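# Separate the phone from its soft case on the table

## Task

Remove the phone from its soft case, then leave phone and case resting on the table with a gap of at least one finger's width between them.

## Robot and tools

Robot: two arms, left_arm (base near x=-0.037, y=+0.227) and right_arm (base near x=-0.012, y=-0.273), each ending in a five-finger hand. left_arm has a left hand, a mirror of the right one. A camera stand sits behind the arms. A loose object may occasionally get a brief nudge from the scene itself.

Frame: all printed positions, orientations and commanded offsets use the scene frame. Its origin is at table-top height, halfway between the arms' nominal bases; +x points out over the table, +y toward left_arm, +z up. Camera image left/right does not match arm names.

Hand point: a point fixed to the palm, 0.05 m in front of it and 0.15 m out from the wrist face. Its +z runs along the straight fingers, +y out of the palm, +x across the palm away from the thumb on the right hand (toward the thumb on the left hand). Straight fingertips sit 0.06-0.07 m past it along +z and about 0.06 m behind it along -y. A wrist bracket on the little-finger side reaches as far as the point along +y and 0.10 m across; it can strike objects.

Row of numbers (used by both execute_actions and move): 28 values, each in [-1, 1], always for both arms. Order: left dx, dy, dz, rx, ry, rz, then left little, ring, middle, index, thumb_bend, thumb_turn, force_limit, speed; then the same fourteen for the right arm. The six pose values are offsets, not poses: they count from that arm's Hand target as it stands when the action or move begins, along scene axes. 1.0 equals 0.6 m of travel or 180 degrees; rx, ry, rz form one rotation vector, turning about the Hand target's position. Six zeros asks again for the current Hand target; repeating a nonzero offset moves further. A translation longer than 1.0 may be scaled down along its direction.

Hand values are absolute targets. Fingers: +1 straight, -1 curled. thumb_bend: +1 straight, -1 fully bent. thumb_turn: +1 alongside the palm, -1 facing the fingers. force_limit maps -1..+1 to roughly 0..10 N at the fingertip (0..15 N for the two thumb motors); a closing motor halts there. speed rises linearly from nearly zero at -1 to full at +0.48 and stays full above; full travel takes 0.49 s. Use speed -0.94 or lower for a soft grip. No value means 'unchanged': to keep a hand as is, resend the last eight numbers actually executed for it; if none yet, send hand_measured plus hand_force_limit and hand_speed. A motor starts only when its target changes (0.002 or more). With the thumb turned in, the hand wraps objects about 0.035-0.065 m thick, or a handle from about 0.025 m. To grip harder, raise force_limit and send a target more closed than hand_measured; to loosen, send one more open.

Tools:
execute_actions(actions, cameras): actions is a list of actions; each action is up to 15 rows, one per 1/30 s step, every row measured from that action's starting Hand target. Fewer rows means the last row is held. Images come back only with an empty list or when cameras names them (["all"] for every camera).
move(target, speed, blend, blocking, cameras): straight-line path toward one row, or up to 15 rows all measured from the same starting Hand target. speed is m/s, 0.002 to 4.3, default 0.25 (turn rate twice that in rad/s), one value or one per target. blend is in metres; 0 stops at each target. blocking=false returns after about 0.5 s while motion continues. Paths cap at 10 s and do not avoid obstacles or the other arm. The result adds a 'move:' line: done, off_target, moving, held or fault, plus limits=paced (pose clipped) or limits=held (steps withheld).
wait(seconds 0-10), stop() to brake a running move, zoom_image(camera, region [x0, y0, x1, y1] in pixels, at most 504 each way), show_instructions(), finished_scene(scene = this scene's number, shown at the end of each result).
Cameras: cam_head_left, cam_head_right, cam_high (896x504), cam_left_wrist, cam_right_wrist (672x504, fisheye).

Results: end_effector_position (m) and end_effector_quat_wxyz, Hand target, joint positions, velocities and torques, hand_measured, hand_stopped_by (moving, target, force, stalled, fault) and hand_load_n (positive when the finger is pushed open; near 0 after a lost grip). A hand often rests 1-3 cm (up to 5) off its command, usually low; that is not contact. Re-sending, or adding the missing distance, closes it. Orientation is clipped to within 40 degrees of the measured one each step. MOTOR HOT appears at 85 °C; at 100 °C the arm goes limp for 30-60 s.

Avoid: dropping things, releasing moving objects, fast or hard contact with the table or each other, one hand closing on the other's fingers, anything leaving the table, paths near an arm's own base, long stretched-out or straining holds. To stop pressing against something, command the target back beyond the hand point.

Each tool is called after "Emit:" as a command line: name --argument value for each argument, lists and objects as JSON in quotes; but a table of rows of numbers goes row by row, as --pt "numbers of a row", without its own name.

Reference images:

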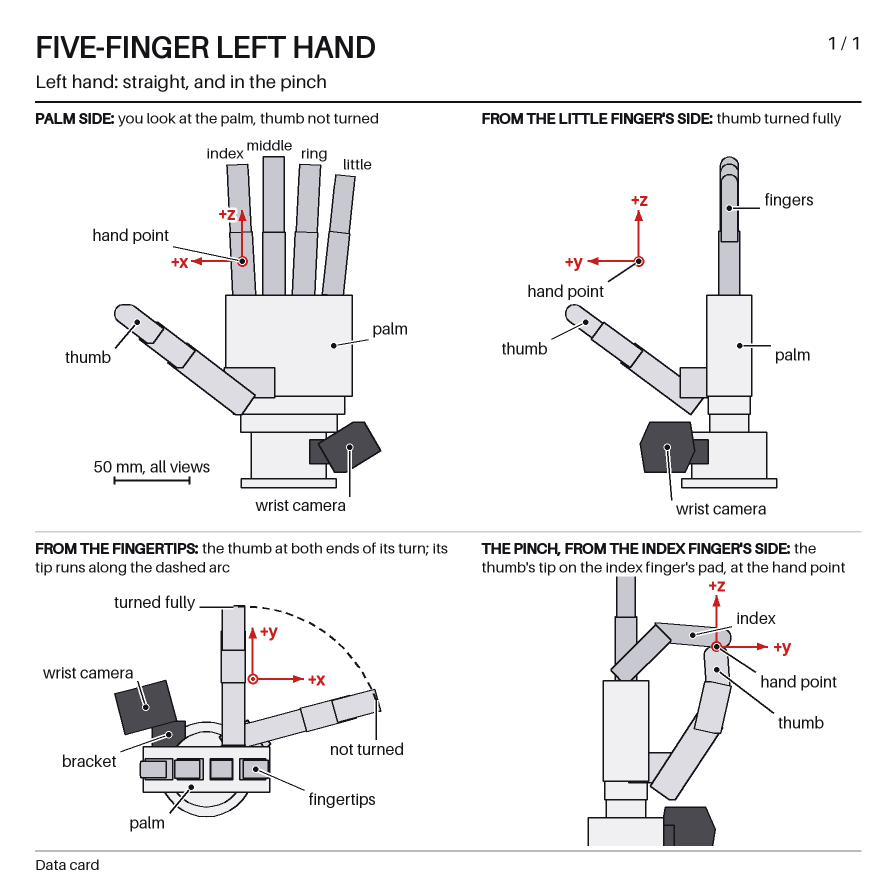

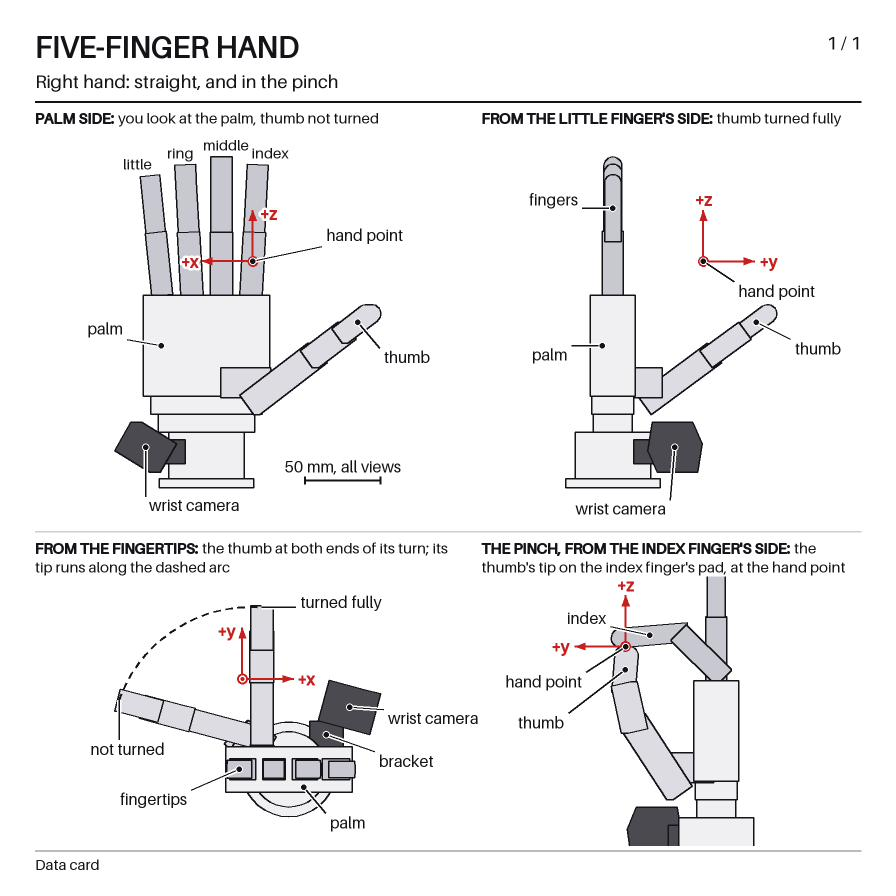

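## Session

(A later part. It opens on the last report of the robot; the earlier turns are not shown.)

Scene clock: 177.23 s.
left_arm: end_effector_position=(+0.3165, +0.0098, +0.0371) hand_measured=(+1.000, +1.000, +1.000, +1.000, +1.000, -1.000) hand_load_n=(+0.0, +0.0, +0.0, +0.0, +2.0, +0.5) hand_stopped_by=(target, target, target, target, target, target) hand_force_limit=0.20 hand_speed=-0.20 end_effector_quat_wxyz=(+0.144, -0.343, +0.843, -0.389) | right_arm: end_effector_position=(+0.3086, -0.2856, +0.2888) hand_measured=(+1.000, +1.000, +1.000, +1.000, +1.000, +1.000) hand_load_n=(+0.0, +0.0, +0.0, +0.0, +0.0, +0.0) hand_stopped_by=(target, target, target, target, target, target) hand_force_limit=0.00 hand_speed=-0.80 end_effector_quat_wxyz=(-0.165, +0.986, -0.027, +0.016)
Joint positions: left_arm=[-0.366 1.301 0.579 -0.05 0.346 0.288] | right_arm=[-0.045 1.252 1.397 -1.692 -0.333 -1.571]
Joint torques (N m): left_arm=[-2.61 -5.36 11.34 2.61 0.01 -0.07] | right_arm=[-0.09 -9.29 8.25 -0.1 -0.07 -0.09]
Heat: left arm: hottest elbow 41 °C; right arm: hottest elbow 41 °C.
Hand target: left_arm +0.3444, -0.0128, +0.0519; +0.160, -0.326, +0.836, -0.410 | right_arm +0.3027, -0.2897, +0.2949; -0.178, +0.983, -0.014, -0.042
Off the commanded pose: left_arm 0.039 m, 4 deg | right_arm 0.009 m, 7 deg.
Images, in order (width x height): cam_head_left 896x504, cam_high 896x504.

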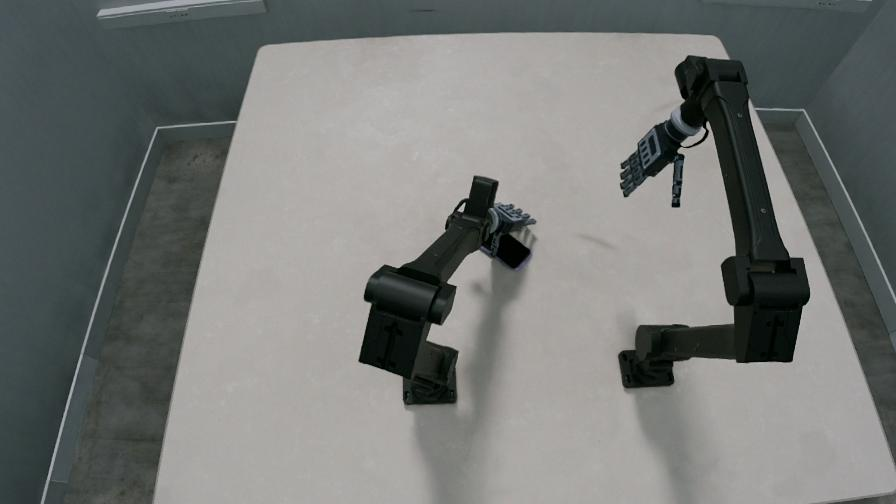

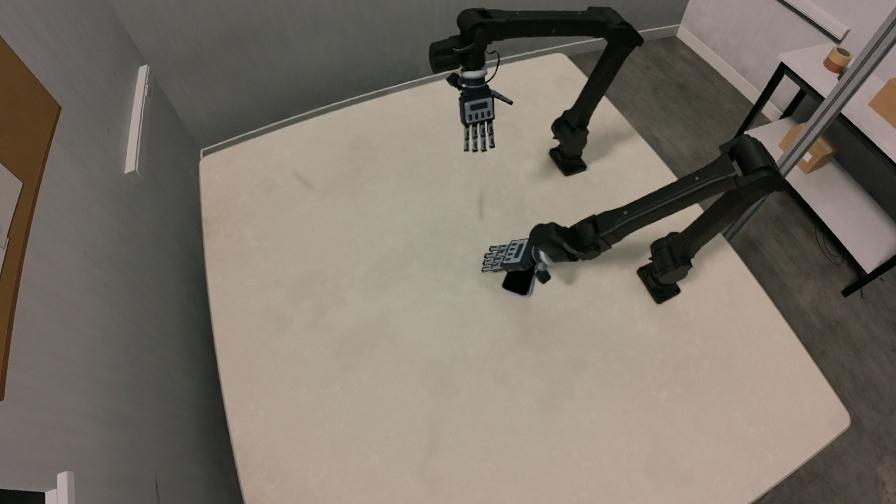

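Emit:
move --pt "-0.04 0.043 0.014 0 0 0 1 1 1 1 1 -1 0.2 -0.2 0 0 0 0 0 0 1 1 1 1 1 1 0 -0.8" --pt "0.012 -0.014 0.008 0 0 0 1 1 1 1 1 -1 0.2 -0.2 0 0 0 0 0 0 1 1 1 1 1 1 0 -0.8" --speed 0.06 --cameras '["cam_left_wrist"]'

Scene clock: 180.97 s.
left_arm: end_effector_position=(+0.3226, -0.0002, +0.0334) hand_measured=(+1.000, +1.000, +1.000, +1.000, +1.000, -1.000) hand_load_n=(+0.0, -0.5, +0.0, +0.0, +0.5, +0.5) hand_stopped_by=(target, target, target, target, target, target) hand_force_limit=0.20 hand_speed=-0.20 end_effector_quat_wxyz=(+0.140, -0.339, +0.847, -0.385) | right_arm: end_effector_position=(+0.3086, -0.2856, +0.2888) hand_measured=(+1.000, +1.000, +1.000, +1.000, +1.000, +1.000) hand_load_n=(-0.5, +0.0, +0.0, +0.0, +0.0, +0.0) hand_stopped_by=(target, target, target, target, target, target) hand_force_limit=0.00 hand_speed=-0.80 end_effector_quat_wxyz=(-0.165, +0.986, -0.027, +0.016)
Joint positions: left_arm=[-0.387 1.341 0.607 -0.047 0.335 0.284] | right_arm=[-0.045 1.252 1.397 -1.692 -0.333 -1.571]
Joint torques (N m): left_arm=[-1.96 -8 11.56 2.17 0.03 -0.14] | right_arm=[-0.03 -9.23 8.25 -0.1 -0.07 -0.09]
Heat: left arm: hottest elbow 41 °C; right arm: hottest elbow 41 °C.
Hand target: left_arm +0.3516, -0.0212, +0.0567; +0.160, -0.326, +0.836, -0.410 | right_arm +0.3027, -0.2897, +0.2949; -0.178, +0.983, -0.014, -0.042
Off the commanded pose: left_arm 0.043 m, 4 deg | right_arm 0.009 m, 7 deg.
joint sent to its limit (right arm) — joint 4 (wrist pitch), lower limit. The joint targets are off in orientation, not in position.
move: off_target (left_arm, right_arm)
camera_calibration:
cam_left_wrist: T_world_to_cam=[[0.328048, -0.611511, 0.720027, -0.131305], [-0.943967, -0.18298, 0.274673, 0.29188], [-0.0362154, -0.769787, -0.637272, 0.147048], [0, 0, 0, 1]] pos_world=[0.323925, 0.0863093, 0.108081]
Images, in order (width x height): cam_left_wrist 672x504.

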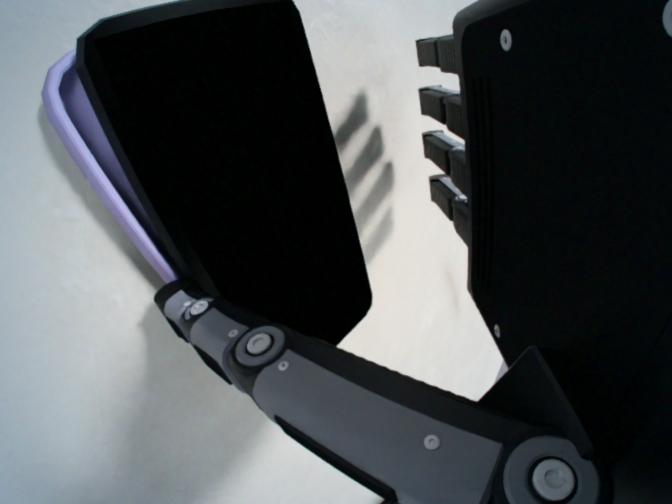

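Emit:
move --target '[-0.075,0.04,0.04,0,0,0,1,1,1,1,1,-1,0.2,-0.2,0,0,0,0,0,0,1,1,1,1,1,1,0,-0.8]' --speed 0.08 --cameras '["cam_left_wrist"]'

Scene clock: 184.53 s.
left_arm: end_effector_position=(+0.3071, +0.0053, +0.0736) hand_measured=(+1.000, +1.000, +1.000, +1.000, +1.000, -1.000) hand_load_n=(+0.0, +0.0, +0.0, -0.5, +0.0, +0.0) hand_stopped_by=(target, target, target, target, target, target) hand_force_limit=0.20 hand_speed=-0.20 end_effector_quat_wxyz=(+0.159, -0.329, +0.839, -0.404) | right_arm: end_effector_position=(+0.3086, -0.2856, +0.2888) hand_measured=(+1.000, +1.000, +1.000, +1.000, +1.000, +1.000) hand_load_n=(+0.0, +0.0, +0.0, +0.0, +0.0, +0.0) hand_stopped_by=(target, target, target, target, target, target) hand_force_limit=0.00 hand_speed=-0.80 end_effector_quat_wxyz=(-0.165, +0.986, -0.027, +0.016)
Joint positions: left_arm=[-0.388 1.181 0.58 -0.12 0.338 0.284] | right_arm=[-0.045 1.252 1.397 -1.692 -0.333 -1.571]
Joint torques (N m): left_arm=[-0.79 -8.64 7.77 1.1 0.24 -0.02] | right_arm=[-0.09 -9.23 8.27 -0.1 -0.07 -0.09]
Heat: left arm: hottest elbow 41 °C; right arm: hottest elbow 41 °C.
Hand target: left_arm +0.3065, +0.0027, +0.0808; +0.160, -0.326, +0.836, -0.410 | right_arm +0.3027, -0.2897, +0.2949; -0.178, +0.983, -0.014, -0.042
Off the commanded pose: left_arm 0.008 m, 1 deg | right_arm 0.009 m, 7 deg.
joint sent to its limit (right arm) — joint 4 (wrist pitch), lower limit. The joint targets are off in orientation, not in position.
move: off_target (right_arm)
camera_calibration:
cam_left_wrist: T_world_to_cam=[[0.286219, -0.594291, 0.751596, -0.141346], [-0.958157, -0.174393, 0.226987, 0.275082], [-0.00382328, -0.785115, -0.619339, 0.16517], [0, 0, 0, 1]] pos_world=[0.304659, 0.0936488, 0.146091]
Images, in order (width x height): cam_left_wrist 672x504.

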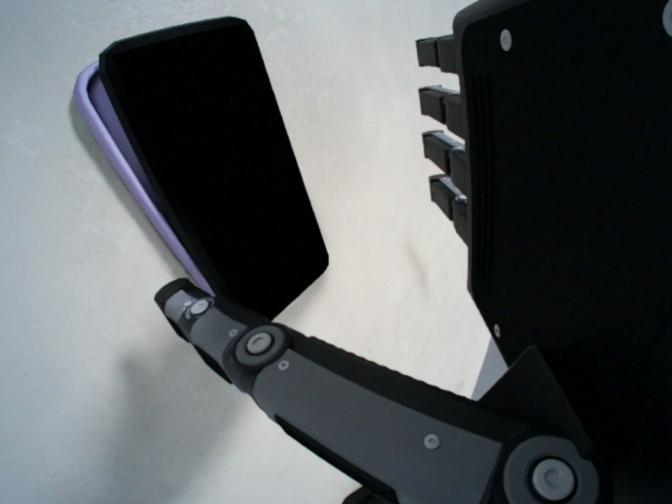

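Emit:
move --pt "0.0217 -0.0078 -0.02 0 0 0.022 1 1 0.5 0.5 0.8 -1 0.2 -0.2 0 0 0 0 0 0 1 1 1 1 1 1 0 -0.8" --pt "0.0217 -0.0078 -0.08 0 0 0.022 1 1 0.5 0.5 0.8 -1 0.2 -0.2 0 0 0 0 0 0 1 1 1 1 1 1 0 -0.8" --speed 0.1 --cameras '["cam_left_wrist"]'

Scene clock: 192.57 s.
left_arm: end_effector_position=(+0.3176, +0.0048, +0.0350) hand_measured=(+1.000, +1.000, +0.500, +0.500, +0.800, -1.000) hand_load_n=(+0.0, +0.0, +0.0, +0.0, +3.5, +0.5) hand_stopped_by=(target, target, target, target, target, target) hand_force_limit=0.20 hand_speed=-0.20 end_effector_quat_wxyz=(+0.174, -0.357, +0.826, -0.400) | right_arm: end_effector_position=(+0.3086, -0.2856, +0.2888) hand_measured=(+1.000, +1.000, +1.000, +1.000, +1.000, +1.000) hand_load_n=(+0.0, +0.0, +0.0, +0.0, +0.0, +0.0) hand_stopped_by=(target, target, target, target, target, target) hand_force_limit=0.00 hand_speed=-0.80 end_effector_quat_wxyz=(-0.165, +0.986, -0.027, +0.016)
Joint positions: left_arm=[-0.397 1.289 0.53 0.06 0.279 0.23] | right_arm=[-0.045 1.252 1.397 -1.692 -0.333 -1.571]
Joint torques (N m): left_arm=[-1.61 -6.3 7.09 2.09 -0.1 -0.07] | right_arm=[-0.09 -9.17 8.27 -0.12 -0.07 -0.09]
Heat: left arm: hottest elbow 41 °C; right arm: hottest elbow 41 °C.
Hand target: left_arm +0.3196, -0.0019, +0.0328; +0.174, -0.355, +0.825, -0.405 | right_arm +0.3027, -0.2897, +0.2949; -0.178, +0.983, -0.014, -0.042
Off the commanded pose: left_arm 0.007 m, 1 deg | right_arm 0.009 m, 7 deg.
joint sent to its limit (right arm) — joint 4 (wrist pitch), lower limit. The joint targets are off in orientation, not in position.
move: off_target (right_arm)
camera_calibration:
cam_left_wrist: T_world_to_cam=[[0.32269, -0.57168, 0.754356, -0.127475], [-0.944995, -0.239582, 0.222675, 0.290035], [0.0534311, -0.784718, -0.617546, 0.122606], [0, 0, 0, 1]] pos_world=[0.308666, 0.0928237, 0.107293]
Images, in order (width x height): cam_left_wrist 672x504.

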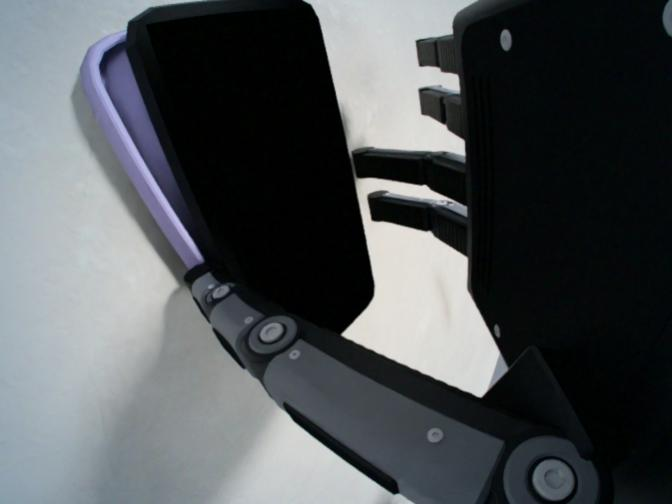

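Emit:
zoom_image --camera "cam_left_wrist" --region '[70, 60, 430, 350]'

Scaled by 1.400 from the camera's 672x504 image, which has a finer 960x720 frame.

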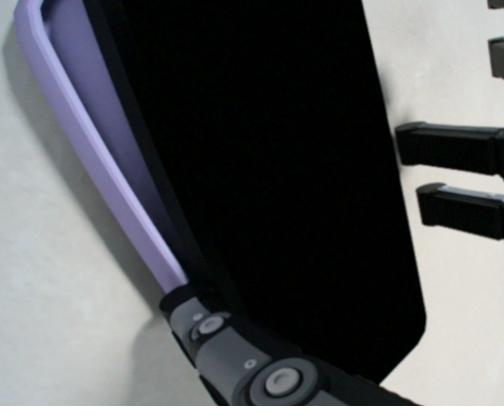

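Emit:
move --target '[0,0,0,0,0,0,1,1,-0.2,-0.2,0.8,-1,0.4,-0.85,0,0,0,0,0,0,1,1,1,1,1,1,0,-0.8]' --cameras '["cam_left_wrist"]'

Emit:
zoom_image --camera "cam_left_wrist" --region '[70, 60, 430, 350]'

Scene clock: 194.43 s.
left_arm: end_effector_position=(+0.3184, +0.0038, +0.0352) hand_measured=(+1.000, +1.000, +0.282, +0.294, +0.804, -1.000) hand_load_n=(+0.0, +0.0, +10.0, +4.5, +15.0, +0.5) hand_stopped_by=(target, target, force, force, target, target) hand_force_limit=0.40 hand_speed=-0.85 end_effector_quat_wxyz=(+0.175, -0.356, +0.825, -0.402) | right_arm: end_effector_position=(+0.3086, -0.2856, +0.2888) hand_measured=(+1.000, +1.000, +1.000, +1.000, +1.000, +1.000) hand_load_n=(+0.0, +0.0, +0.0, +0.0, -0.5, -0.5) hand_stopped_by=(target, target, target, target, target, target) hand_force_limit=0.00 hand_speed=-0.80 end_effector_quat_wxyz=(-0.165, +0.986, -0.027, +0.016)
Joint positions: left_arm=[-0.398 1.291 0.53 0.066 0.279 0.229] | right_arm=[-0.045 1.252 1.397 -1.692 -0.333 -1.571]
Joint torques (N m): left_arm=[-1.32 -6.53 6.95 2.03 -0.1 -0.06] | right_arm=[-0.09 -9.17 8.27 -0.09 -0.07 -0.08]
Heat: left arm: hottest elbow 41 °C; right arm: hottest elbow 41 °C.
Hand target: left_arm +0.3195, -0.0020, +0.0327; +0.174, -0.355, +0.825, -0.405 | right_arm +0.3027, -0.2897, +0.2949; -0.178, +0.983, -0.014, -0.042
Off the commanded pose: left_arm 0.006 m, 0 deg | right_arm 0.009 m, 7 deg.
joint sent to its limit (right arm) — joint 4 (wrist pitch), lower limit. The joint targets are off in orientation, not in position.
move: off_target (right_arm)
camera_calibration:
cam_left_wrist: T_world_to_cam=[[0.320305, -0.56988, 0.756731, -0.127652], [-0.945712, -0.238813, 0.22045, 0.290756], [0.0550875, -0.786261, -0.615435, 0.121368], [0, 0, 0, 1]] pos_world=[0.309173, 0.0921175, 0.107195]
Images, in order (width x height): cam_left_wrist 672x504.

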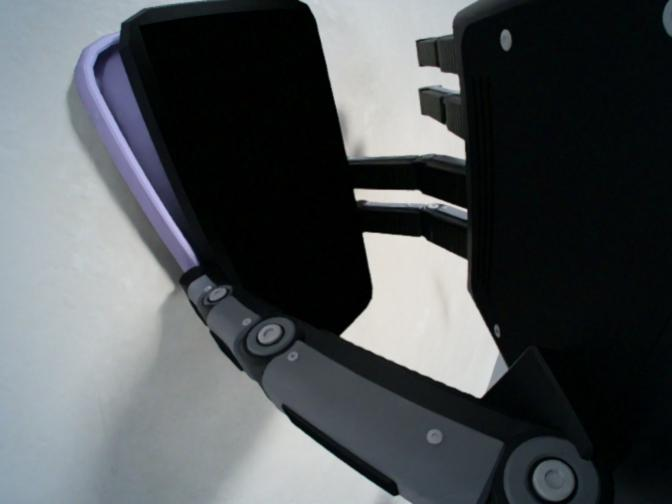

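Scaled by 1.400 from the camera's 672x504 image, which has a finer 960x720 frame.

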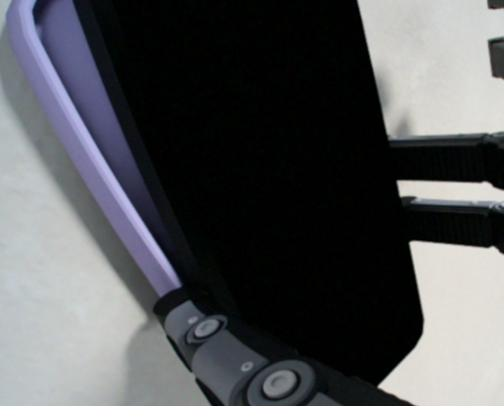

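Emit:
move --target '[0.024,-0.015,0.05,0,0,0,1,1,0.33,0.34,0.8,-1,0.4,-0.85,0,0,0,0,0,0,1,1,1,1,1,1,0,-0.8]' --speed 0.05 --cameras '["cam_left_wrist"]'

Emit:
zoom_image --camera "cam_left_wrist" --region '[70, 60, 430, 350]'

Scene clock: 196.63 s.
left_arm: end_effector_position=(+0.3155, +0.0033, +0.0371) hand_measured=(+1.000, +1.000, +0.330, +0.340, +0.800, -1.000) hand_load_n=(+0.0, +0.0, +0.5, +0.0, +0.0, +0.0) hand_stopped_by=(target, target, target, target, target, target) hand_force_limit=0.40 hand_speed=-0.85 end_effector_quat_wxyz=(+0.161, -0.362, +0.833, -0.385) | right_arm: end_effector_position=(+0.3086, -0.2856, +0.2888) hand_measured=(+1.000, +1.000, +1.000, +1.000, +1.000, +1.000) hand_load_n=(+0.0, +0.0, +0.0, +0.0, +0.0, +0.0) hand_stopped_by=(target, target, target, target, target, target) hand_force_limit=0.00 hand_speed=-0.80 end_effector_quat_wxyz=(-0.165, +0.986, -0.027, +0.016)
Joint positions: left_arm=[-0.405 1.29 0.562 -0.015 0.273 0.229] | right_arm=[-0.045 1.252 1.397 -1.692 -0.333 -1.571]
Joint torques (N m): left_arm=[-1.61 -9.23 10.8 0.81 -0.07 -0.11] | right_arm=[-0.03 -9.23 8.27 -0.1 -0.07 -0.09]
Heat: left arm: hottest elbow 41 °C; right arm: hottest elbow 41 °C.
Hand target: left_arm +0.3340, -0.0110, +0.0628; +0.174, -0.355, +0.825, -0.405 | right_arm +0.3027, -0.2897, +0.2949; -0.178, +0.983, -0.014, -0.042
Off the commanded pose: left_arm 0.035 m, 3 deg | right_arm 0.009 m, 7 deg.
joint sent to its limit (right arm) — joint 4 (wrist pitch), lower limit. The joint targets are off in orientation, not in position.
move: off_target (left_arm, right_arm)
camera_calibration:
cam_left_wrist: T_world_to_cam=[[0.35059, -0.586983, 0.729752, -0.13703], [-0.936145, -0.241974, 0.255112, 0.283247], [0.0268345, -0.772593, -0.634335, 0.131854], [0, 0, 0, 1]] pos_world=[0.309663, 0.0899735, 0.111377]
Images, in order (width x height): cam_left_wrist 672x504.

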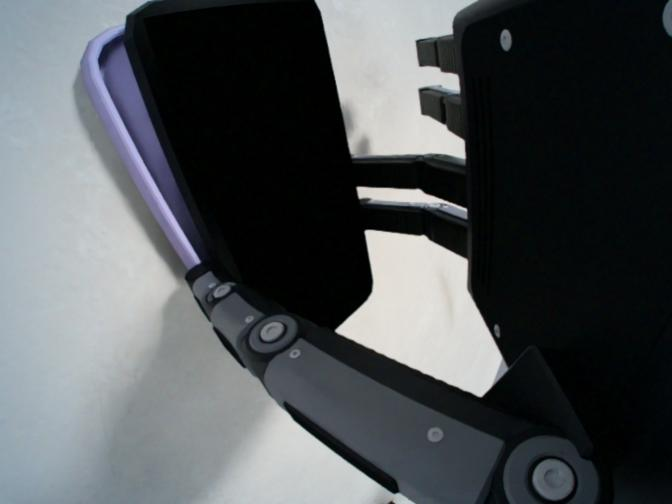

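Scaled by 1.400 from the camera's 672x504 image, which has a finer 960x720 frame.

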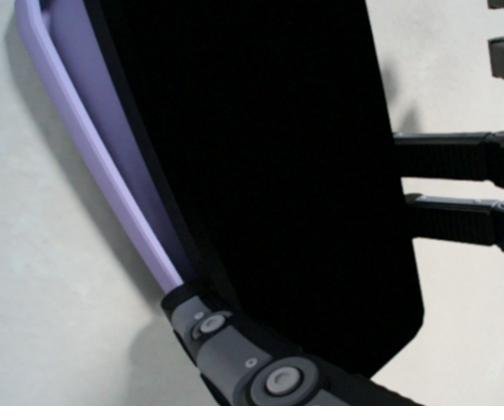

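Emit:
move --target '[0,0,0,0,0,0,1,1,-0.25,-0.25,0.8,-1,-0.2,-0.87,0,0,0,0,0,0,1,1,1,1,1,1,0,-0.8]' --speed 0.05 --cameras '["cam_left_wrist"]'

Emit:
zoom_image --camera "cam_left_wrist" --region '[70, 60, 430, 350]'

Scene clock: 198.50 s.
left_arm: end_effector_position=(+0.3199, -0.0021, +0.0435) hand_measured=(+1.000, +1.000, +0.272, +0.004, +0.800, -1.000) hand_load_n=(+0.0, +0.0, +0.0, +3.5, +1.0, +0.0) hand_stopped_by=(target, target, force, force, target, target) hand_force_limit=-0.20 hand_speed=-0.87 end_effector_quat_wxyz=(+0.163, -0.361, +0.831, -0.391) | right_arm: end_effector_position=(+0.3086, -0.2856, +0.2888) hand_measured=(+1.000, +1.000, +1.000, +1.000, +1.000, +1.000) hand_load_n=(+0.0, +0.0, +0.0, +0.0, +0.0, +0.0) hand_stopped_by=(target, target, target, target, target, target) hand_force_limit=0.00 hand_speed=-0.80 end_effector_quat_wxyz=(-0.165, +0.986, -0.027, +0.016)
Joint positions: left_arm=[-0.411 1.289 0.576 -0.015 0.273 0.22] | right_arm=[-0.045 1.252 1.397 -1.692 -0.333 -1.571]
Joint torques (N m): left_arm=[-0.97 -9.11 9.88 1.01 -0.09 -0.03] | right_arm=[-0.03 -9.29 8.27 -0.12 -0.07 -0.09]
Heat: left arm: hottest elbow 41 °C; right arm: hottest elbow 41 °C.
Hand target: left_arm +0.3340, -0.0109, +0.0628; +0.174, -0.355, +0.825, -0.405 | right_arm +0.3027, -0.2897, +0.2949; -0.178, +0.983, -0.014, -0.042
Off the commanded pose: left_arm 0.026 m, 2 deg | right_arm 0.009 m, 7 deg.
joint sent to its limit (right arm) — joint 4 (wrist pitch), lower limit. The joint targets are off in orientation, not in position.
move: off_target (left_arm, right_arm)
camera_calibration:
cam_left_wrist: T_world_to_cam=[[0.343706, -0.579839, 0.738683, -0.144527], [-0.938552, -0.238402, 0.249567, 0.285421], [0.0313942, -0.77907, -0.62615, 0.129778], [0, 0, 0, 1]] pos_world=[0.313484, 0.0853481, 0.116788]
Images, in order (width x height): cam_left_wrist 672x504.

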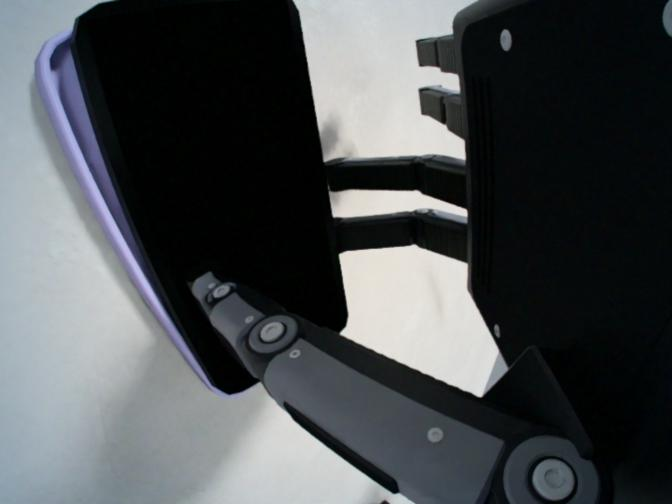

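Scaled by 1.400 from the camera's 672x504 image, which has a finer 960x720 frame.

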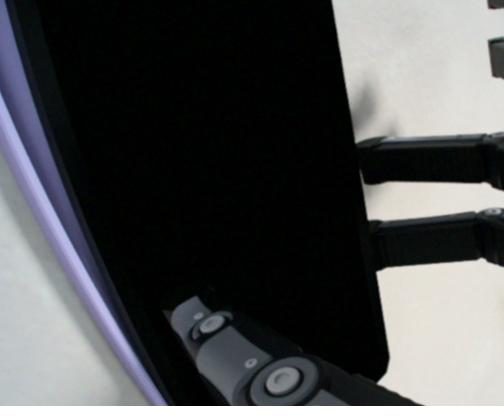

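Emit:
move --target '[0,0,0,0,0,0,1,1,-0.15,-0.15,0.8,-1,0.0,-0.87,0,0,0,0,0,0,1,1,1,1,1,1,0,-0.8]' --speed 0.05 --cameras '["cam_left_wrist"]'

Emit:
zoom_image --camera "cam_left_wrist" --region '[70, 60, 430, 350]'

Scene clock: 200.73 s.
left_arm: end_effector_position=(+0.3216, -0.0036, +0.0460) hand_measured=(+1.000, +1.000, -0.062, -0.078, +0.800, -1.000) hand_load_n=(+0.0, +0.0, +4.0, +0.0, +2.0, +0.5) hand_stopped_by=(target, target, force, force, target, target) hand_force_limit=0.00 hand_speed=-0.87 end_effector_quat_wxyz=(+0.163, -0.360, +0.830, -0.393) | right_arm: end_effector_position=(+0.3086, -0.2856, +0.2888) hand_measured=(+1.000, +1.000, +1.000, +1.000, +1.000, +1.000) hand_load_n=(+0.0, +0.0, +0.0, +0.0, +0.0, +0.0) hand_stopped_by=(target, target, target, target, target, target) hand_force_limit=0.00 hand_speed=-0.80 end_effector_quat_wxyz=(-0.165, +0.986, -0.027, +0.016)
Joint positions: left_arm=[-0.413 1.288 0.58 -0.015 0.273 0.218] | right_arm=[-0.045 1.252 1.397 -1.692 -0.333 -1.571]
Joint torques (N m): left_arm=[-0.85 -9 9.48 0.98 -0.12 -0.01] | right_arm=[-0.03 -9.23 8.27 -0.09 -0.07 -0.09]
Heat: left arm: hottest elbow 41 °C; right arm: hottest elbow 41 °C.
Hand target: left_arm +0.3340, -0.0109, +0.0627; +0.174, -0.355, +0.825, -0.404 | right_arm +0.3027, -0.2897, +0.2949; -0.178, +0.983, -0.014, -0.042
Off the commanded pose: left_arm 0.022 m, 2 deg | right_arm 0.009 m, 7 deg.
joint sent to its limit (right arm) — joint 4 (wrist pitch), lower limit. The joint targets are off in orientation, not in position.
move: off_target (left_arm, right_arm)
camera_calibration:
cam_left_wrist: T_world_to_cam=[[0.341071, -0.576838, 0.742245, -0.147188], [-0.939424, -0.237668, 0.246973, 0.286427], [0.0339442, -0.781519, -0.622958, 0.129194], [0, 0, 0, 1]] pos_world=[0.314893, 0.0841381, 0.118992]
Images, in order (width x height): cam_left_wrist 672x504.

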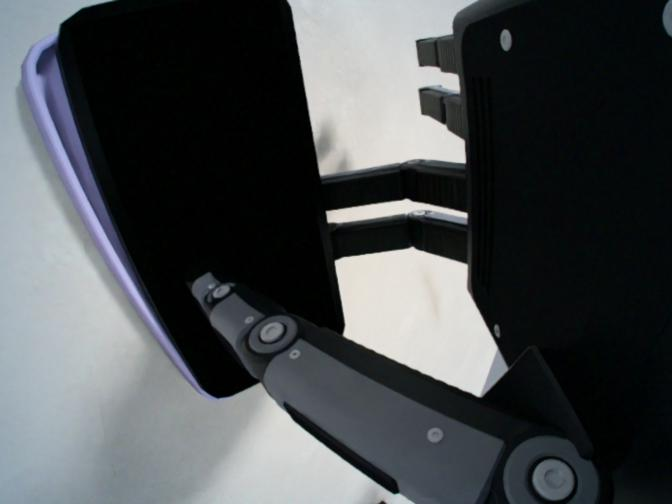

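Scaled by 1.400 from the camera's 672x504 image, which has a finer 960x720 frame.

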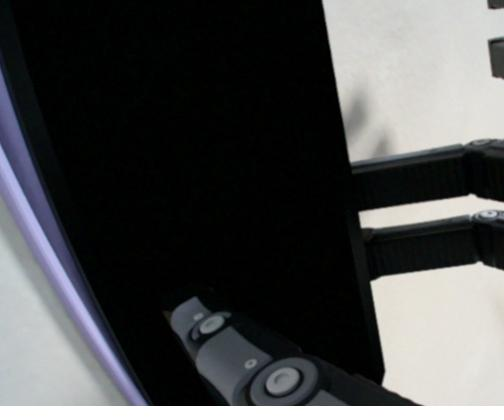

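Emit:
move --target '[0,0,0.004,0,0,0,1,1,-0.3,-0.3,0.8,-1,0.2,-0.87,0,0,0,0,0,0,1,1,1,1,1,1,0,-0.8]' --speed 0.05 --cameras '["cam_left_wrist","cam_head_left"]'

Emit:
zoom_image --camera "cam_left_wrist" --region '[0, 0, 360, 410]'

Emit:
zoom_image --camera "cam_head_left" --region '[450, 190, 560, 290]'

Scene clock: 202.40 s.
left_arm: end_effector_position=(+0.3206, -0.0032, +0.0514) hand_measured=(+1.000, +1.000, -0.298, -0.300, +0.802, -1.000) hand_load_n=(+0.0, +0.0, +6.0, +0.5, +9.0, +2.0) hand_stopped_by=(target, target, force, target, target, target) hand_force_limit=0.20 hand_speed=-0.87 end_effector_quat_wxyz=(+0.165, -0.360, +0.829, -0.395) | right_arm: end_effector_position=(+0.3086, -0.2856, +0.2888) hand_measured=(+1.000, +1.000, +1.000, +1.000, +1.000, +1.000) hand_load_n=(+0.0, +0.0, +0.0, +0.0, +0.0, +0.0) hand_stopped_by=(target, target, target, target, target, target) hand_force_limit=0.00 hand_speed=-0.80 end_effector_quat_wxyz=(-0.165, +0.986, -0.027, +0.016)
Joint positions: left_arm=[-0.413 1.27 0.58 -0.027 0.273 0.218] | right_arm=[-0.045 1.252 1.397 -1.692 -0.333 -1.571]
Joint torques (N m): left_arm=[-1.08 -7.88 9.91 1.14 -0.12 0] | right_arm=[-0.03 -9.29 8.27 -0.1 -0.07 -0.09]
Heat: left arm: hottest elbow 41 °C; right arm: hottest elbow 41 °C.
Hand target: left_arm +0.3340, -0.0109, +0.0652; +0.174, -0.355, +0.825, -0.405 | right_arm +0.3027, -0.2897, +0.2949; -0.178, +0.983, -0.014, -0.042
Off the commanded pose: left_arm 0.021 m, 2 deg | right_arm 0.009 m, 7 deg.
joint sent to its limit (right arm) — joint 4 (wrist pitch), lower limit. The joint targets are off in orientation, not in position.
move: off_target (left_arm, right_arm)
camera_calibration:
cam_left_wrist: T_world_to_cam=[[0.336984, -0.575031, 0.745507, -0.149437], [-0.940764, -0.237164, 0.242314, 0.284962], [0.0374694, -0.783002, -0.620889, 0.131647], [0, 0, 0, 1]] pos_world=[0.313507, 0.0847321, 0.124094]
Images, in order (width x height): cam_head_left 896x504, cam_left_wrist 672x504.

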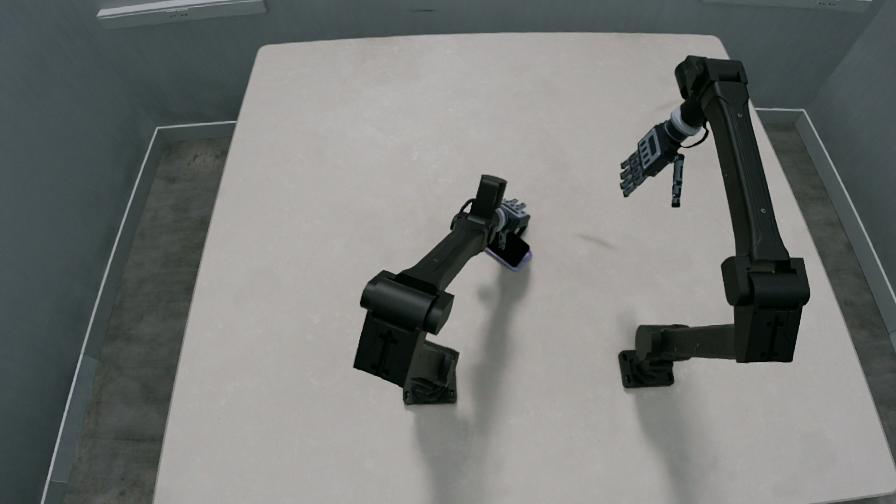

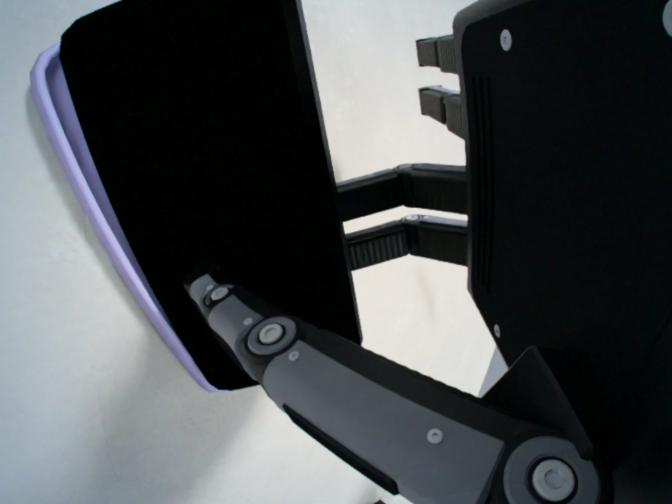

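Scaled by 1.229 from the camera's 672x504 image, which has a finer 960x720 frame.

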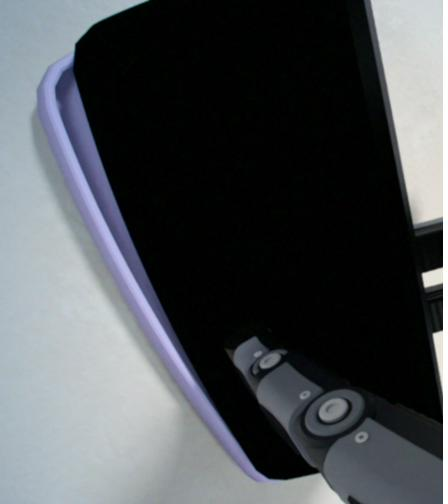

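Scaled by 4.582 from the camera's 896x504 image, which has a finer 1280x720 frame.

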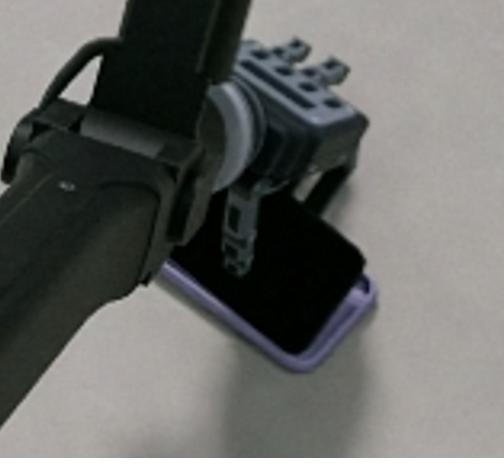

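Emit:
move --target '[0,0,0.006,0,0,0,1,1,-0.45,-0.45,0.75,-1,0.1,-0.87,0,0,0,0,0,0,1,1,1,1,1,1,0,-0.8]' --speed 0.05 --cameras '["cam_left_wrist"]'

Scene clock: 203.57 s.
left_arm: end_effector_position=(+0.3189, -0.0025, +0.0516) hand_measured=(+1.000, +1.000, -0.298, -0.322, +0.802, -1.000) hand_load_n=(+0.0, +0.0, +0.0, +5.0, +6.5, -1.0) hand_stopped_by=(target, target, force, force, force, target) hand_force_limit=0.10 hand_speed=-0.87 end_effector_quat_wxyz=(+0.164, -0.361, +0.830, -0.394) | right_arm: end_effector_position=(+0.3086, -0.2856, +0.2888) hand_measured=(+1.000, +1.000, +1.000, +1.000, +1.000, +1.000) hand_load_n=(+0.0, +0.0, +0.0, +0.0, +0.0, +0.0) hand_stopped_by=(target, target, target, target, target, target) hand_force_limit=0.00 hand_speed=-0.80 end_effector_quat_wxyz=(-0.165, +0.986, -0.027, +0.016)
Joint positions: left_arm=[-0.413 1.266 0.58 -0.036 0.273 0.217] | right_arm=[-0.045 1.252 1.397 -1.692 -0.333 -1.571]
Joint torques (N m): left_arm=[-1.08 -8.06 10.29 0.99 -0.11 0.01] | right_arm=[-0.09 -9.23 8.27 -0.09 -0.07 -0.08]
Heat: left arm: hottest elbow 41 °C; right arm: hottest elbow 41 °C.
Hand target: left_arm +0.3340, -0.0109, +0.0687; +0.174, -0.355, +0.825, -0.404 | right_arm +0.3027, -0.2897, +0.2949; -0.178, +0.983, -0.014, -0.042
Off the commanded pose: left_arm 0.024 m, 2 deg | right_arm 0.009 m, 7 deg.
joint sent to its limit (right arm) — joint 4 (wrist pitch), lower limit. The joint targets are off in orientation, not in position.
move: off_target (left_arm, right_arm)
camera_calibration:
cam_left_wrist: T_world_to_cam=[[0.340918, -0.576376, 0.742675, -0.149837], [-0.939462, -0.237821, 0.246683, 0.282831], [0.0344412, -0.781813, -0.62256, 0.133454], [0, 0, 0, 1]] pos_world=[0.312195, 0.0852368, 0.124593]
Images, in order (width x height): cam_left_wrist 672x504.

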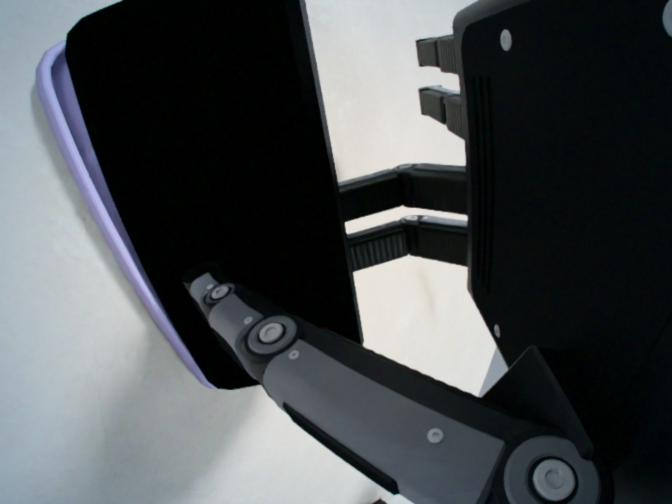

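Emit:
move --target '[0,0,0.006,0,0,0,1,1,-0.52,-0.52,0.802,-1,0.4,-0.87,0,0,0,0,0,0,1,1,1,1,1,1,0,-0.8]' --speed 0.05 --cameras '["cam_left_wrist"]'

Scene clock: 204.80 s.
left_arm: end_effector_position=(+0.3178, -0.0013, +0.0538) hand_measured=(+1.000, +1.000, -0.368, -0.416, +0.808, -1.000) hand_load_n=(+0.0, +0.0, +0.0, +6.0, +10.5, -1.5) hand_stopped_by=(target, target, force, force, force, target) hand_force_limit=0.40 hand_speed=-0.87 end_effector_quat_wxyz=(+0.163, -0.362, +0.830, -0.391) | right_arm: end_effector_position=(+0.3086, -0.2856, +0.2888) hand_measured=(+1.000, +1.000, +1.000, +1.000, +1.000, +1.000) hand_load_n=(+0.0, +0.0, +0.0, +0.0, +0.0, +0.0) hand_stopped_by=(target, target, target, target, target, target) hand_force_limit=0.00 hand_speed=-0.80 end_effector_quat_wxyz=(-0.165, +0.986, -0.027, +0.016)
Joint positions: left_arm=[-0.413 1.257 0.583 -0.053 0.269 0.217] | right_arm=[-0.045 1.252 1.397 -1.692 -0.333 -1.571]
Joint torques (N m): left_arm=[-0.91 -8.12 10.47 1.11 0.03 0] | right_arm=[-0.03 -9.29 8.27 -0.09 -0.07 -0.09]
Heat: left arm: hottest elbow 41 °C; right arm: hottest elbow 41 °C.
Hand target: left_arm +0.3340, -0.0109, +0.0723; +0.174, -0.355, +0.825, -0.404 | right_arm +0.3027, -0.2897, +0.2949; -0.178, +0.983, -0.014, -0.042
Off the commanded pose: left_arm 0.026 m, 2 deg | right_arm 0.009 m, 7 deg.
joint sent to its limit (right arm) — joint 4 (wrist pitch), lower limit. The joint targets are off in orientation, not in position.
move: off_target (left_arm, right_arm)
camera_calibration:
cam_left_wrist: T_world_to_cam=[[0.345142, -0.57857, 0.739009, -0.151448], [-0.937918, -0.241512, 0.24896, 0.280942], [0.0344382, -0.779056, -0.626007, 0.135958], [0, 0, 0, 1]] pos_world=[0.31109, 0.0861466, 0.127088]
Images, in order (width x height): cam_left_wrist 672x504.

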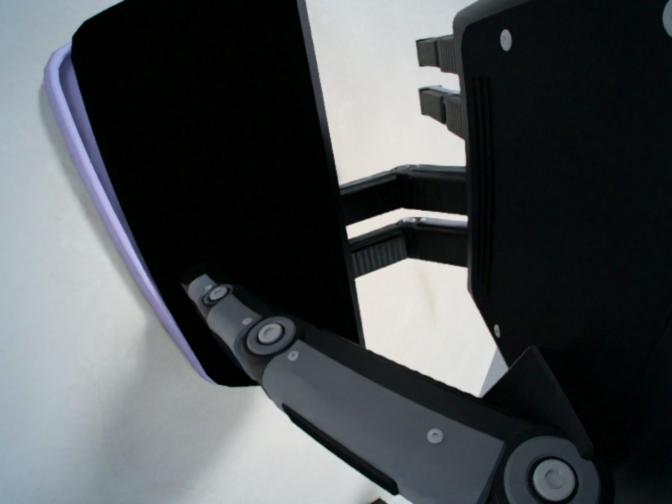

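Emit:
move --target '[0.003,-0.003,0.01,0,0,0,1,1,-0.6,-0.6,0.76,-1,0.5,-0.87,0,0,0,0,0,0,1,1,1,1,1,1,0,-0.8]' --speed 0.05 --cameras '["cam_left_wrist"]'

Scene clock: 206.50 s.
left_arm: end_effector_position=(+0.3151, +0.0006, +0.0542) hand_measured=(+1.000, +1.000, -0.438, -0.598, +0.806, -1.000) hand_load_n=(+0.0, +0.0, +0.0, +4.0, +5.0, -1.0) hand_stopped_by=(target, target, force, target, force, target) hand_force_limit=0.50 hand_speed=-0.87 end_effector_quat_wxyz=(+0.160, -0.365, +0.832, -0.385) | right_arm: end_effector_position=(+0.3086, -0.2856, +0.2888) hand_measured=(+1.000, +1.000, +1.000, +1.000, +1.000, +1.000) hand_load_n=(+0.0, +0.0, +0.0, +0.0, +0.0, +0.0) hand_stopped_by=(target, target, target, target, target, target) hand_force_limit=0.00 hand_speed=-0.80 end_effector_quat_wxyz=(-0.165, +0.986, -0.027, +0.016)
Joint positions: left_arm=[-0.413 1.25 0.586 -0.077 0.266 0.217] | right_arm=[-0.045 1.252 1.397 -1.692 -0.333 -1.571]
Joint torques (N m): left_arm=[-1.2 -8.12 11.37 1.22 0.12 -0.02] | right_arm=[-0.03 -9.23 8.25 -0.12 -0.07 -0.09]
Heat: left arm: hottest elbow 41 °C; right arm: hottest elbow 41 °C.
Hand target: left_arm +0.3359, -0.0127, +0.0784; +0.174, -0.355, +0.825, -0.405 | right_arm +0.3027, -0.2897, +0.2949; -0.178, +0.983, -0.014, -0.042
Off the commanded pose: left_arm 0.034 m, 3 deg | right_arm 0.009 m, 7 deg.
joint sent to its limit (right arm) — joint 4 (wrist pitch), lower limit. The joint targets are off in orientation, not in position.
move: off_target (left_arm, right_arm)
camera_calibration:
cam_left_wrist: T_world_to_cam=[[0.355497, -0.583359, 0.730284, -0.152529], [-0.934232, -0.24588, 0.258366, 0.277099], [0.0288418, -0.774103, -0.632402, 0.139919], [0, 0, 0, 1]] pos_world=[0.309063, 0.0874653, 0.128282]
Images, in order (width x height): cam_left_wrist 672x504.

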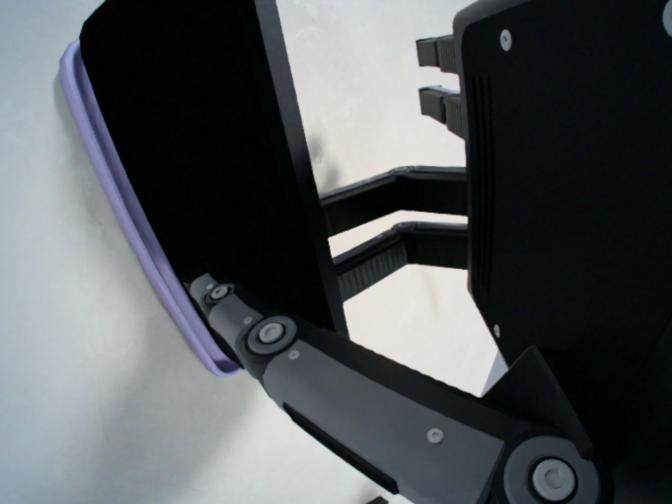

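Emit:
move --target '[0.003,-0.003,0.008,0,0,0,1,1,-0.7,-0.72,0.72,-1,0.4,-0.87,0,0,0,0,0,0,1,1,1,1,1,1,0,-0.8]' --speed 0.05 --cameras '["cam_left_wrist","cam_high"]'

Scene clock: 207.70 s.
left_arm: end_effector_position=(+0.3132, +0.0018, +0.0543) hand_measured=(+1.000, +1.000, -0.556, -0.634, +0.776, -1.000) hand_load_n=(+0.0, +0.0, +4.5, +0.0, +5.5, -1.0) hand_stopped_by=(target, target, force, force, force, target) hand_force_limit=0.40 hand_speed=-0.87 end_effector_quat_wxyz=(+0.157, -0.367, +0.834, -0.381) | right_arm: end_effector_position=(+0.3086, -0.2856, +0.2888) hand_measured=(+1.000, +1.000, +1.000, +1.000, +1.000, +1.000) hand_load_n=(+0.0, +0.0, +0.0, +0.0, +0.0, +0.0) hand_stopped_by=(target, target, target, target, target, target) hand_force_limit=0.00 hand_speed=-0.80 end_effector_quat_wxyz=(-0.165, +0.986, -0.027, +0.016)
Joint positions: left_arm=[-0.413 1.246 0.589 -0.096 0.264 0.217] | right_arm=[-0.045 1.252 1.397 -1.692 -0.333 -1.571]
Joint torques (N m): left_arm=[-1.32 -8.35 12.01 1.29 0.07 -0.04] | right_arm=[-0.03 -9.23 8.27 -0.12 -0.07 -0.09]
Heat: left arm: hottest elbow 41 °C; right arm: hottest elbow 41 °C.
Hand target: left_arm +0.3377, -0.0145, +0.0833; +0.174, -0.355, +0.825, -0.405 | right_arm +0.3027, -0.2897, +0.2949; -0.178, +0.983, -0.014, -0.042
Off the commanded pose: left_arm 0.041 m, 4 deg | right_arm 0.009 m, 7 deg.
joint sent to its limit (right arm) — joint 4 (wrist pitch), lower limit. The joint targets are off in orientation, not in position.
move: off_target (left_arm, right_arm)
camera_calibration:
cam_left_wrist: T_world_to_cam=[[0.363726, -0.587066, 0.723227, -0.153373], [-0.931219, -0.248429, 0.266672, 0.27411], [0.0231167, -0.770478, -0.637047, 0.142928], [0, 0, 0, 1]] pos_world=[0.307738, 0.0881792, 0.128878]
Images, in order (width x height): cam_high 896x504, cam_left_wrist 672x504.

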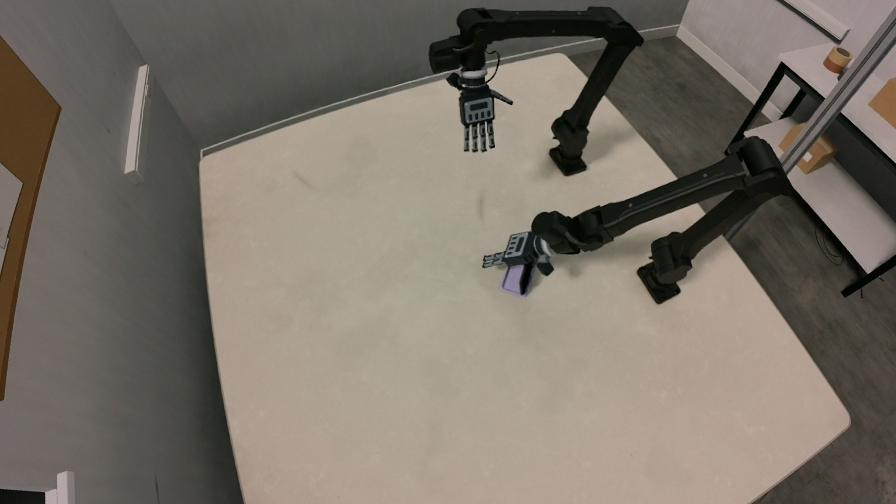

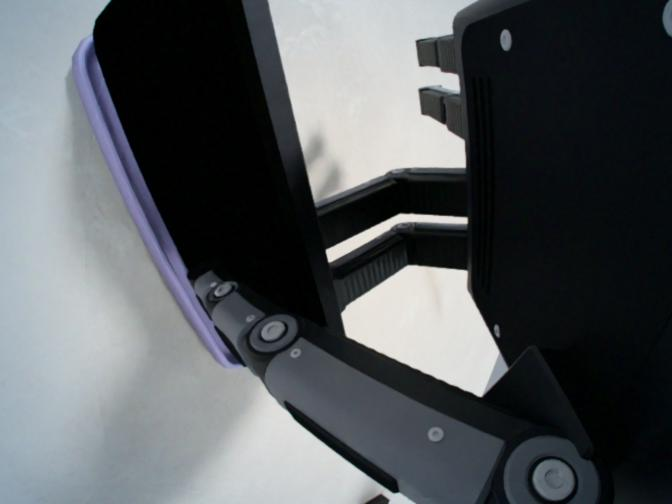

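Emit:
move --target '[0,0,0.01,0,0,0,1,1,-0.74,-0.76,0.7,-1,0.3,-0.87,0,0,0,0,0,0,1,1,1,1,1,1,0,-0.8]' --speed 0.05 --cameras '["cam_left_wrist"]'

Scene clock: 209.00 s.
left_arm: end_effector_position=(+0.3133, +0.0018, +0.0559) hand_measured=(+1.000, +1.000, -0.578, -0.760, +0.760, -1.000) hand_load_n=(-0.5, +0.0, +0.0, +0.5, +1.0, +1.0) hand_stopped_by=(target, target, force, target, force, target) hand_force_limit=0.30 hand_speed=-0.87 end_effector_quat_wxyz=(+0.155, -0.368, +0.835, -0.378) | right_arm: end_effector_position=(+0.3086, -0.2856, +0.2888) hand_measured=(+1.000, +1.000, +1.000, +1.000, +1.000, +1.000) hand_load_n=(+0.0, +0.0, +0.0, +0.0, +0.0, +0.0) hand_stopped_by=(target, target, target, target, target, target) hand_force_limit=0.00 hand_speed=-0.80 end_effector_quat_wxyz=(-0.165, +0.986, -0.027, +0.016)
Joint positions: left_arm=[-0.413 1.246 0.598 -0.113 0.264 0.217] | right_arm=[-0.045 1.252 1.397 -1.692 -0.333 -1.571]
Joint torques (N m): left_arm=[-1.61 -9.17 12.22 1.03 0.09 -0.03] | right_arm=[-0.03 -9.23 8.28 -0.08 -0.07 -0.09]
Heat: left arm: hottest elbow 41 °C; right arm: hottest elbow 41 °C.
Hand target: left_arm +0.3376, -0.0145, +0.0892; +0.174, -0.355, +0.825, -0.405 | right_arm +0.3027, -0.2897, +0.2949; -0.178, +0.983, -0.014, -0.042
Off the commanded pose: left_arm 0.044 m, 4 deg | right_arm 0.009 m, 7 deg.
joint sent to its limit (right arm) — joint 4 (wrist pitch), lower limit. The joint targets are off in orientation, not in position.
move: off_target (left_arm, right_arm)
camera_calibration:
cam_left_wrist: T_world_to_cam=[[0.368896, -0.589273, 0.7188, -0.156001], [-0.929278, -0.249572, 0.272316, 0.272928], [0.0189242, -0.768421, -0.639665, 0.145491], [0, 0, 0, 1]] pos_world=[0.308421, 0.0879871, 0.130876]
Images, in order (width x height): cam_left_wrist 672x504.

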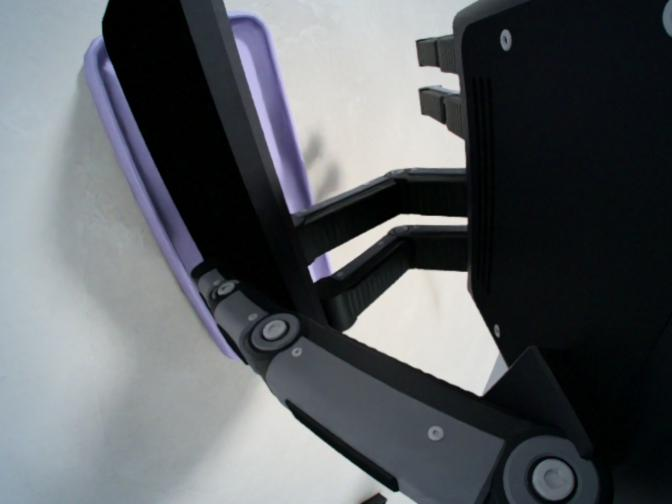

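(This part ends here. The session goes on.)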